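# Mount two printed parts on jig pins or call

## Task

A customer is waiting for this kit. Fit both loose printed parts onto their own pins in the jig, matching the drawing. If the kit turns out to be one that must not be assembled, do not assemble it: leave its parts where they lie, close a gripper, and use it to keep the blue CALL button pressed for about one second.

## Robot and tools

Robot and frames. Two six-joint arms, left_arm and right_arm, each with a parallel gripper. Scene frame: origin at table height halfway between the nominal bases, +z up, +x away over the table, left_arm toward +y. Image sides do not match arm names. Calibrated bases: left_arm at (-0.002, +0.290, +0.024) m, quat_wxyz (+1.000, 0, 0, -0.005); right_arm at (+0.046, -0.252, 0) m, quat_wxyz (+1.000, 0, 0, +0.008). Each arm reports its hand pose, velocities and wrist-camera pose in its own base frame. Fixed cameras and the table use the scene frame. end_effector_position is the pinch point between the pads, roughly 1 cm short of the fingertips. The fingers point along the gripper's +z and close along its y. Reported hand positions can be a few cm wrong, more when the arm reaches far.

The 14-number row. Every joint command is one row of 14 numbers, each within [-1, 1], always covering both arms. First come left_arm's six joints and then its opening, then the same seven for right_arm. Joint order within an arm: shoulder (joint2), elbow (joint3), waist (joint1), wrist pitch (joint4), wrist yaw (joint5), wrist roll (joint6). Joint numbers are scaled offsets, not poses. 1.0 equals 2.811 rad for waist and shoulder, 2.53 for elbow, 2.575 for wrist pitch, 8.12 for wrist yaw and 9.528 for wrist roll. Every offset counts from the "Joint targets" line as it was when the action or call began, never from the previous row. Sending the same offset twice therefore moves the joint twice. A 0 keeps that joint's target. The opening is absolute: +1 fully open, -1 fully closed. A 0 there is a real half-open command, so to leave a gripper alone, resend its current command.

Joint ranges in rad: waist -2.880 to 2.880, shoulder 0.000 to 3.142, elbow 0.000 to 3.019, wrist pitch -1.693 to 1.571, wrist yaw -1.571 to 1.571, wrist roll -2.094 to 2.094. True ends may differ by up to 0.084 rad. An action that asks for more than 0.084 rad beyond a range is refused for both arms. If that happens to a call's first action, the whole call is refused. Joints clipped at an end produce "joint sent to its limit". Joint speed is limited, and a target may not lead its measured angle too far. If a command would shift a gripper more than 110 mm, that arm's targets are scaled back.

Tools.
execute_actions(actions, cameras): actions is a list of actions. Each action holds up to 15 rows, one per 1/30 s step, and lasts 0.5 s. A short action repeats its last row. Images are returned only for an empty actions list or when cameras names them: ["all"], [] or specific names (cam_high, cam_low, cam_over, cam_left_wrist, cam_right_wrist). An unknown name invalidates the call.
move(target, speed, blend, opening_speed, grip_force, blocking, cameras): target is one 14-number row or a list of up to 15 rows. Every row is an offset from the same current Joint targets, not a chain. Joints travel together, so the hand moves along a curve, with no avoidance of obstacles or the other arm. speed is in rad/s for the joint with the most travel: 0.01 to 12.57, default 0.5, either one value or one per target. blend, in rad, rounds corners between listed targets. 0 means a full stop at each one. opening_speed is in scale units per second, 0.2 or more. Use it for gentle closing on fragile parts. grip_force is in N per finger pad, 10 to 50, and stays set until changed. Lower forces close slowly. blocking=false returns after about 0.5 s while the move continues. Paths take at least 0.5 s and stop short beyond 10 s. The result adds a "move:" line such as done, off_target, moving, held or fault, plus limits=held if steps were withheld. done does not mean no contact.
wait(seconds): 0 to 10 s with commands held. A running move continues.
stop(): brakes a running move, which needs some distance.
zoom_image(camera, region): region is [x0, y0, x1, y1] in pixels of that camera's latest image, at most 504 by 504. Images are 672x504.
read_manual(section): licence texts only.
finished_scene(scene=1): ends the scene for good. The goal must still hold once the robot lets go.

Reading results. Joint positions and Joint velocities give one block per arm in the joint order above, then the finger gap in m (0.094 fully open). Joint targets is the base for your next offsets. Tool commands shows the current gripper commands. grip_measured uses the command scale and reads slightly wide when empty. On a firm part it reads up to about 3 mm narrower than the part. grip_effort_nm is gripper motor effort (negative means closing), and it does not measure pad force. Joint torques are raw drive outputs with offsets. "joint command not followed" means the clearance check altered targets. MOTOR HOT warns of heating. OVER-TEMPERATURE FAULT means that arm has gone limp for 30 to 60 s. Call results also list joint positions at some control steps.

Cautions. Do not drop parts, release moving parts, slam or hit fixed objects, or push hard. Anything left off the table fails the task. A moderate collision between the arms, or a gripper squeezing the other arm's fingers, can end the scene. To end a push, command targets back past the measured positions. Avoid long stretched holds or pushing at unreachable poses, which heat the motors. Time spent thinking lets the scene run on.

Each tool is called after "Call:" as name(argument=value, ...) on one line, values as JSON.

## Session

Call:
execute_actions(actions=[])

Scene clock: 0.00 s.
left_arm: end_effector_position=(+0.6948, +0.0339, +0.3604) grip_measured=+1.000 grip_effort_nm=n/a end_effector_quat_wxyz=(+0.506, +0.554, +0.615, -0.243) | right_arm: end_effector_position=(+0.8892, -0.1232, +0.3455) grip_measured=+1.000 grip_effort_nm=n/a end_effector_quat_wxyz=(+0.608, -0.057, +0.790, -0.048)
Joint names: [shoulder, elbow, waist, wrist pitch, wrist yaw, wrist roll]
Joint positions: left_arm=[2.075 2.252 0.282 -1.486 1.177 1.575 0.094] | right_arm=[2.121 2.1 -0.167 -0.241 -0.155 -0.192 0.094]
Joint velocities: within noise
Joint torques (N m): no reading
Heat: left arm: hottest elbow 33 °C; right arm: hottest waist 36 °C.
Joint targets: left_arm=[2.078 2.276 0.282 -1.484 1.177 1.575] | right_arm=[2.134 2.122 -0.167 -0.238 -0.155 -0.192]
Tool commands: left_gripper/opening=+1.0 right_gripper/opening=+1.0

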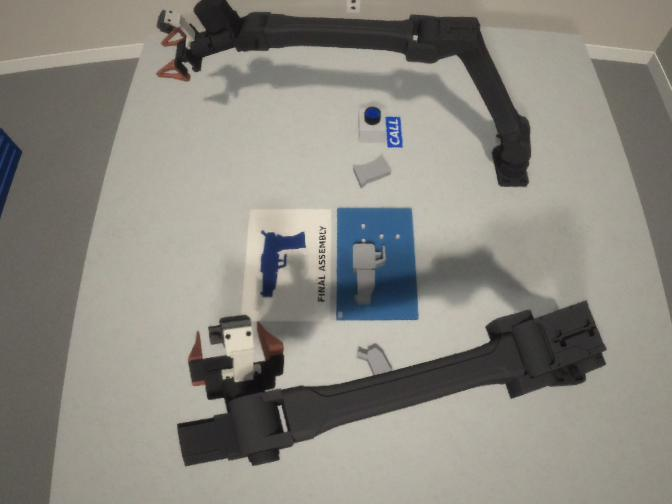

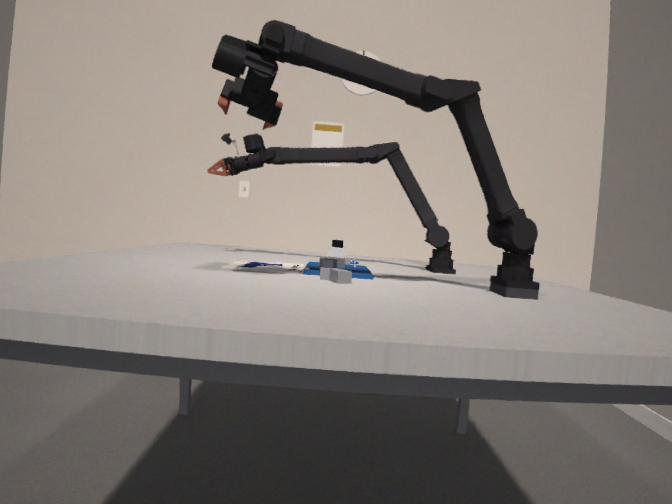

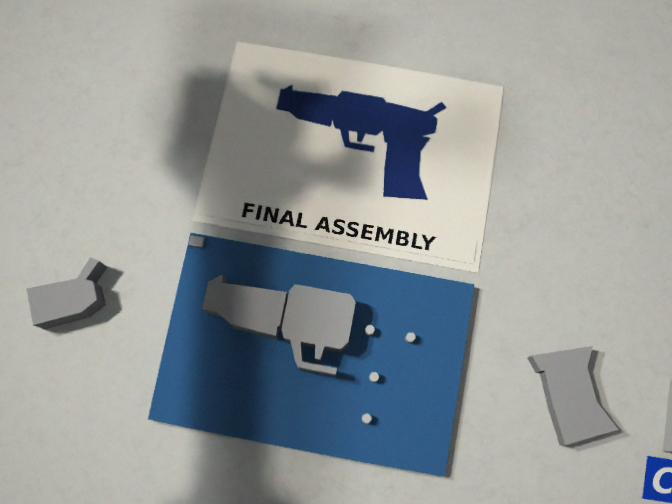

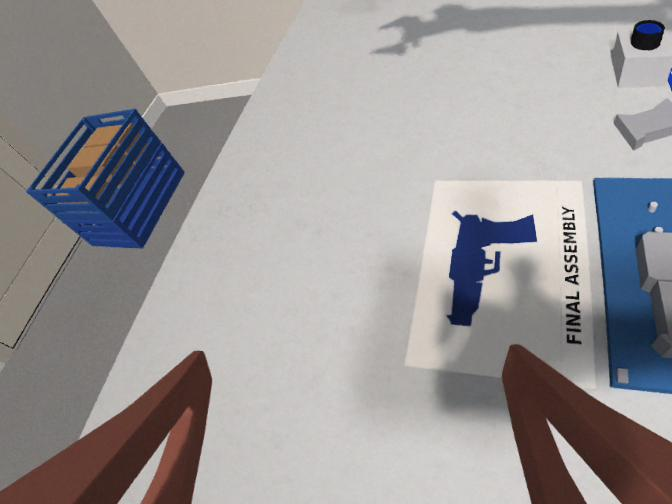

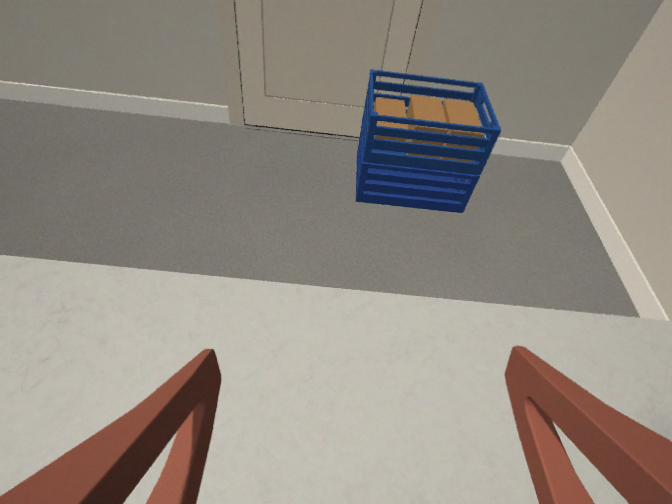

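Call:
move(target=[0,0,0,0,0,0,1,-0.2465,-0.392,-0.0615,-0.397,0.0191,0.0202,-1], speed=0.9, cameras=["all"])

Scene clock: 28.23 s.
left_arm: end_effector_position=(+0.6948, +0.0339, +0.3604) grip_measured=+1.000 grip_effort_nm=0.00 end_effector_quat_wxyz=(+0.506, +0.554, +0.615, -0.243) | right_arm: end_effector_position=(+0.3840, -0.1317, +0.1473) grip_measured=-0.980 grip_effort_nm=-1.07 end_effector_quat_wxyz=(+0.001, +0.159, +0.987, +0.001)
Joint names: [shoulder, elbow, waist, wrist pitch, wrist yaw, wrist roll]
Joint positions: left_arm=[2.075 2.252 0.282 -1.486 1.177 1.575 0.094] | right_arm=[1.447 1.129 -0.33 -1.251 -0.002 -0.012 0.001]
Joint torques (N m): left_arm=[-20.07 12.86 2.49 1.03 0.59 0.04] | right_arm=[-13.74 8.54 -1.96 -0.18 0.11 0.17]
Heat: left arm: hottest elbow 39 °C; right arm: hottest shoulder 38 °C.
Joint targets: left_arm=[2.078 2.276 0.282 -1.484 1.177 1.575] | right_arm=[1.441 1.130 -0.340 -1.260 -0.001 0.000]
move: done
camera_calibration:
cam_right_wrist: T_world_to_cam=[[-0.330028, -0.94386, -0.0144671, 0.0119012], [-0.80645, 0.273949, 0.524013, 0.308626], [-0.490632, 0.184606, -0.851587, 0.458022], [0, 0, 0, 1]] pos_world=[0.477539, -0.157868, 0.228494]

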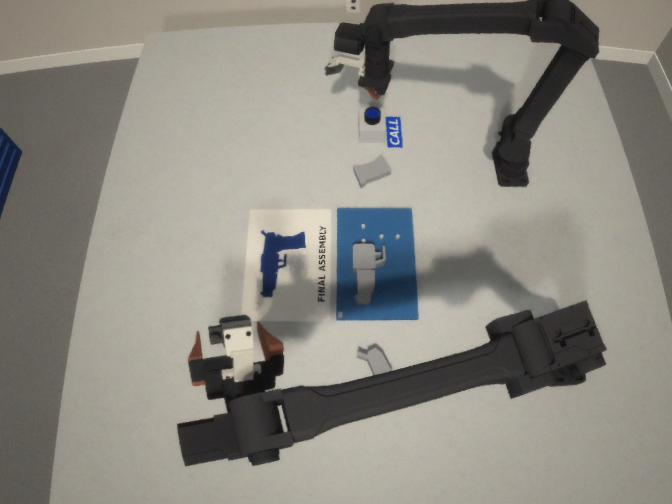

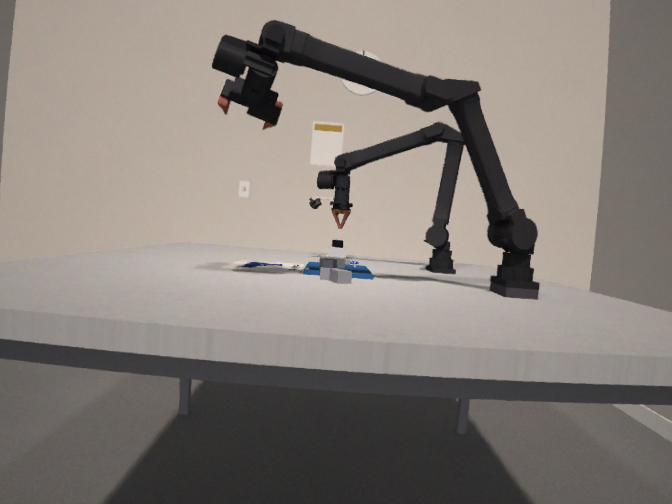

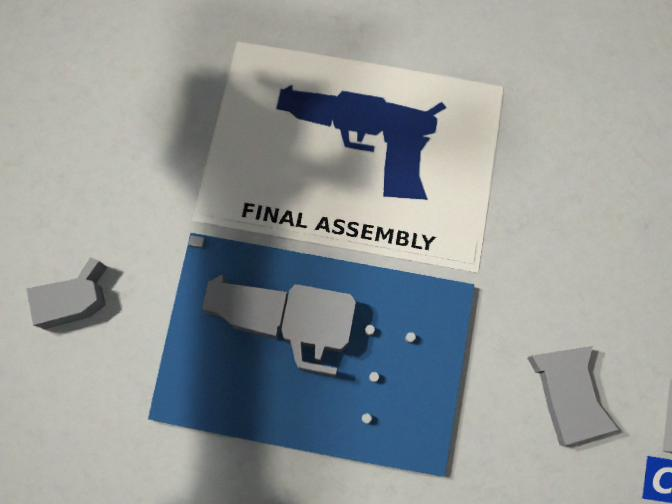

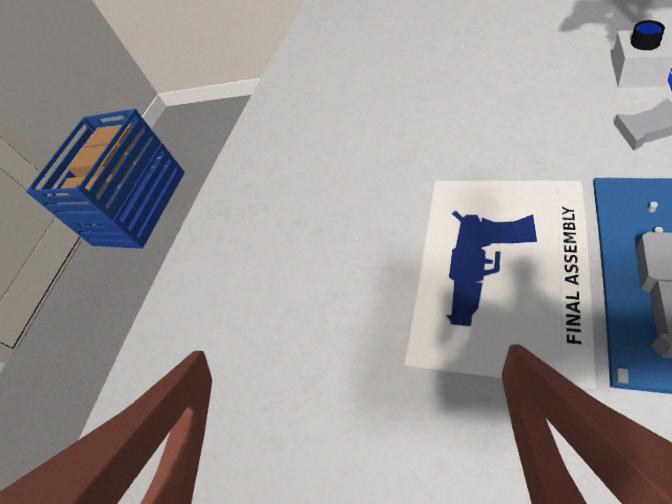

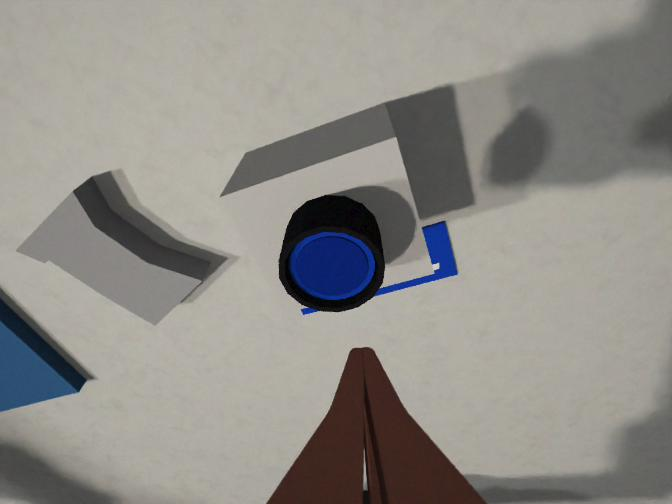

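Call:
move(target=[0,0,0,0,0,0,1,0.0149,-0.0415,0.01,0.0571,0,0,-1], speed=0.25, cameras=["cam_right_wrist","cam_low","cam_high"])

Scene clock: 44.33 s.
left_arm: end_effector_position=(+0.6948, +0.0339, +0.3604) grip_measured=+1.000 grip_effort_nm=0.00 end_effector_quat_wxyz=(+0.506, +0.554, +0.615, -0.243) | right_arm: end_effector_position=(+0.3776, -0.1277, +0.1077) grip_measured=-0.980 grip_effort_nm=-1.07 end_effector_quat_wxyz=(+0.008, +0.157, +0.988, +0.000)
Joint names: [shoulder, elbow, waist, wrist pitch, wrist yaw, wrist roll]
Joint positions: left_arm=[2.075 2.252 0.282 -1.486 1.177 1.575 0.094] | right_arm=[1.459 1.031 -0.326 -1.126 -0.002 -0.011 0.001]
Joint torques (N m): left_arm=[-20.31 12.52 2.67 0.84 0.66 0.01] | right_arm=[-10.7 7.72 -0.26 0.99 0.12 0.17]
Heat: left arm: hottest elbow 41 °C; right arm: hottest waist 36 °C.
Joint targets: left_arm=[2.078 2.276 0.282 -1.484 1.177 1.575] | right_arm=[1.483 1.025 -0.312 -1.113 -0.001 0.001]
move: done
camera_calibration:
cam_right_wrist: T_world_to_cam=[[-0.326584, -0.945055, -0.0146188, 0.0114735], [-0.814313, 0.273484, 0.511958, 0.327334], [-0.47983, 0.179101, -0.858886, 0.416472], [0, 0, 0, 1]] pos_world=[0.470136, -0.153268, 0.190289]
Images, in order (width x height): cam_high 672x504, cam_low 672x504, cam_right_wrist 672x504.

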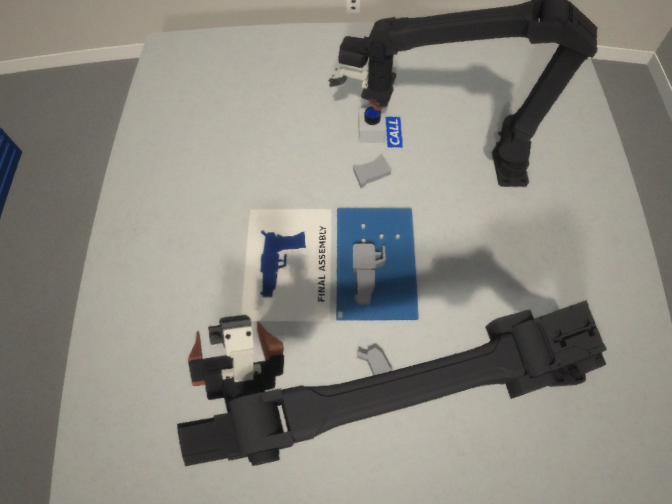

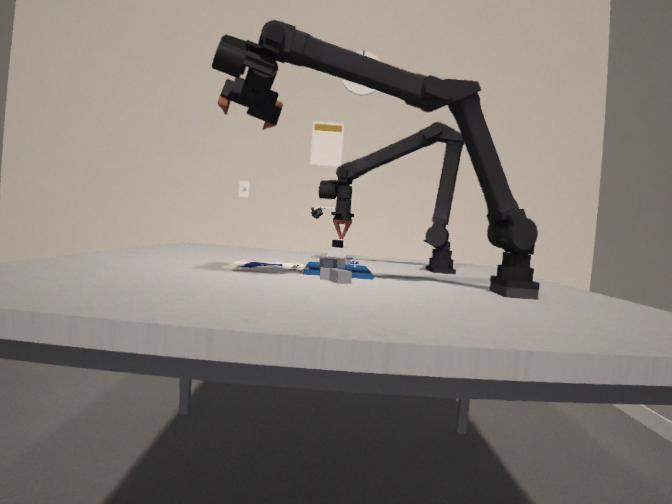

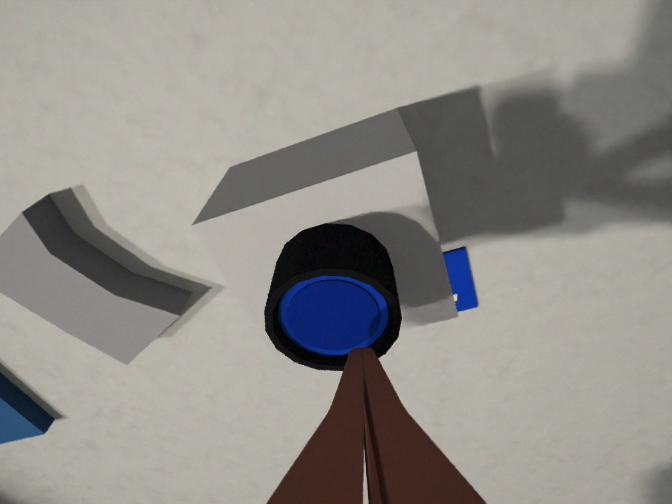

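Call:
move(target=[0,0,0,0,0,0,1,0.0135,-0.0031,0.005,0.0177,0,0,-1], speed=0.08, cameras=["cam_right_wrist","cam_low"])

Scene clock: 55.23 s.
left_arm: end_effector_position=(+0.6948, +0.0339, +0.3604) grip_measured=+1.000 grip_effort_nm=0.00 end_effector_quat_wxyz=(+0.506, +0.554, +0.615, -0.243) | right_arm: end_effector_position=(+0.3868, -0.1257, +0.0964) grip_measured=-0.980 grip_effort_nm=-1.07 end_effector_quat_wxyz=(+0.014, +0.151, +0.988, -0.002)
Joint names: [shoulder, elbow, waist, wrist pitch, wrist yaw, wrist roll]
Joint positions: left_arm=[2.075 2.252 0.282 -1.486 1.177 1.575 0.094] | right_arm=[1.486 1.027 -0.314 -1.084 -0.001 -0.011 0.001]
Joint torques (N m): left_arm=[-20.66 12.56 2.43 0.83 0.69 0.04] | right_arm=[-9.82 7.43 -0.32 1.11 0.08 0.18]
Heat: left arm: hottest elbow 42 °C; right arm: hottest waist 36 °C.
Joint targets: left_arm=[2.078 2.276 0.282 -1.484 1.177 1.575] | right_arm=[1.521 1.017 -0.298 -1.067 0.000 0.001]
move: done
camera_calibration:
cam_right_wrist: T_world_to_cam=[[-0.314906, -0.949021, -0.0138748, 0.0111158], [-0.822805, 0.265679, 0.502401, 0.343265], [-0.473103, 0.169625, -0.864523, 0.407492], [0, 0, 0, 1]] pos_world=[0.478726, -0.14977, 0.179984]
Images, in order (width x height): cam_low 672x504, cam_right_wrist 672x504.

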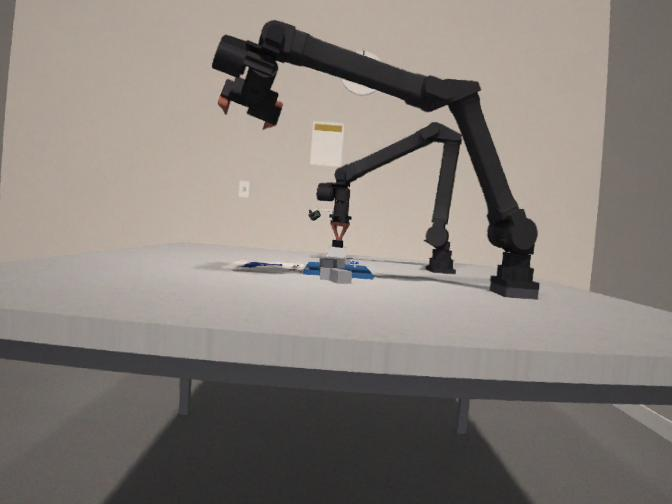

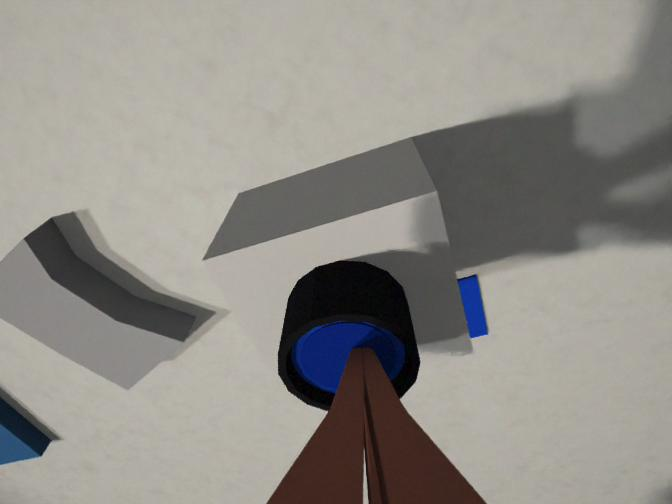

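Call:
move(target=[0,0,0,0,0,0,1,0.0097,-0.0173,0.0021,0.0276,0,0,-1], speed=0.05, cameras=["cam_right_wrist","cam_low"])

Scene clock: 65.00 s.
left_arm: end_effector_position=(+0.6948, +0.0339, +0.3604) grip_measured=+1.000 grip_effort_nm=0.00 end_effector_quat_wxyz=(+0.506, +0.554, +0.615, -0.243) | right_arm: end_effector_position=(+0.3926, -0.1259, +0.0902) grip_measured=-0.980 grip_effort_nm=-1.07 end_effector_quat_wxyz=(+0.031, +0.149, +0.988, -0.005)
Joint names: [shoulder, elbow, waist, wrist pitch, wrist yaw, wrist roll]
Joint positions: left_arm=[2.075 2.252 0.282 -1.486 1.177 1.575 0.094] | right_arm=[1.486 1.008 -0.309 -1.029 0 -0.011 0.001]
Joint torques (N m): left_arm=[-20.48 12.53 1.96 0.87 0.61 0.08] | right_arm=[-7.82 5.24 0.09 2 0.02 0.16]
Heat: left arm: hottest elbow 43 °C; right arm: hottest waist 36 °C.
Joint targets: left_arm=[2.078 2.276 0.282 -1.484 1.177 1.575] | right_arm=[1.548 0.974 -0.292 -0.996 0.000 0.001]
move: off_target (right_arm); right_arm: the shoulder is farthest, 0.062 rad from its target
camera_calibration:
cam_right_wrist: T_world_to_cam=[[-0.310464, -0.950491, -0.0133609, 0.0107405], [-0.840572, 0.267943, 0.470792, 0.361403], [-0.443903, 0.157395, -0.882143, 0.393554], [0, 0, 0, 1]] pos_world=[0.48182, -0.14857, 0.177169]
Images, in order (width x height): cam_low 672x504, cam_right_wrist 672x504.

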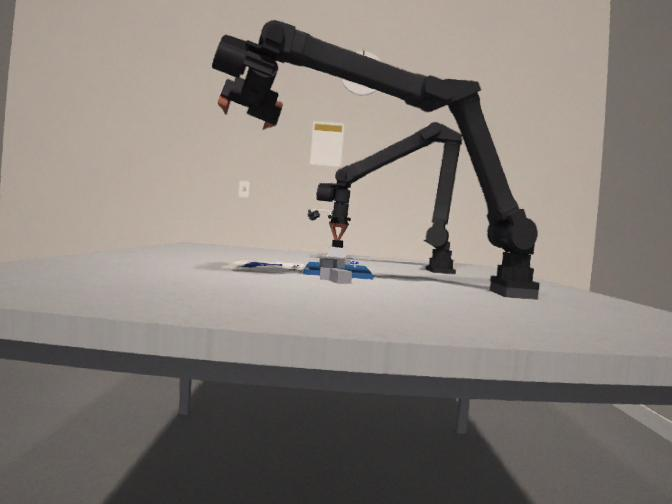

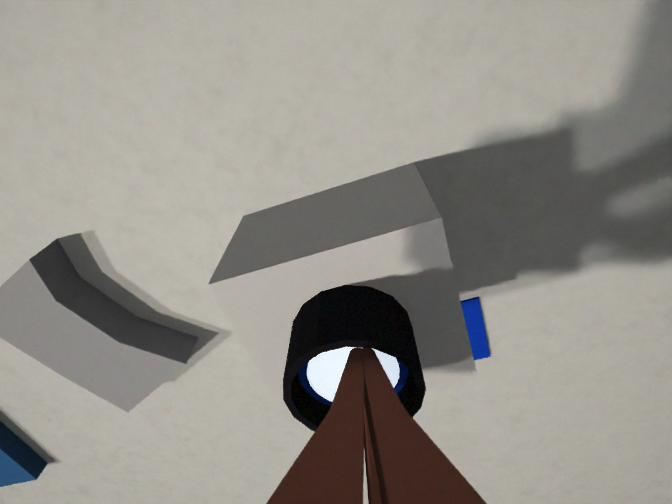

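Call:
move(target=[0,0,0,0,0,0,1,-0.0381,0.0617,0,-0.1025,0,0,-1], speed=0.3, cameras=["cam_right_wrist"])

Call:
finished_scene()

Scene clock: 70.77 s.
left_arm: end_effector_position=(+0.6948, +0.0339, +0.3604) grip_measured=+1.000 grip_effort_nm=0.00 end_effector_quat_wxyz=(+0.506, +0.554, +0.615, -0.243) | right_arm: end_effector_position=(+0.3744, -0.1188, +0.1344) grip_measured=-0.980 grip_effort_nm=-1.07 end_effector_quat_wxyz=(-0.016, +0.147, +0.989, +0.003)
Joint names: [shoulder, elbow, waist, wrist pitch, wrist yaw, wrist roll]
Joint positions: left_arm=[2.075 2.252 0.282 -1.486 1.177 1.575 0.094] | right_arm=[1.447 1.093 -0.306 -1.249 0 -0.011 0.001]
Joint torques (N m): left_arm=[-20.25 12.59 2.37 0.9 0.66 0.04] | right_arm=[-13.45 11.45 -0.09 -0.4 0.04 0.16]
Heat: left arm: hottest elbow 44 °C; right arm: hottest waist 36 °C.
Joint targets: left_arm=[2.078 2.276 0.282 -1.484 1.177 1.575] | right_arm=[1.441 1.130 -0.292 -1.260 0.000 0.001]
move: off_target (right_arm); right_arm: the elbow is farthest, 0.037 rad from its target
camera_calibration:
cam_right_wrist: T_world_to_cam=[[-0.308759, -0.951057, -0.0126228, 0.0115956], [-0.794425, 0.250566, 0.553268, 0.292897], [-0.523026, 0.180854, -0.832908, 0.449042], [0, 0, 0, 1]] pos_world=[0.471126, -0.143573, 0.212107]
Images, in order (width x height): cam_right_wrist 672x504.

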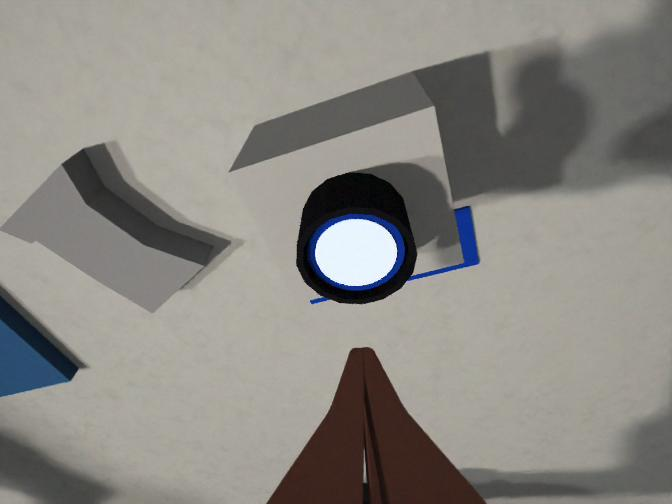

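The scene is finished: the task was done.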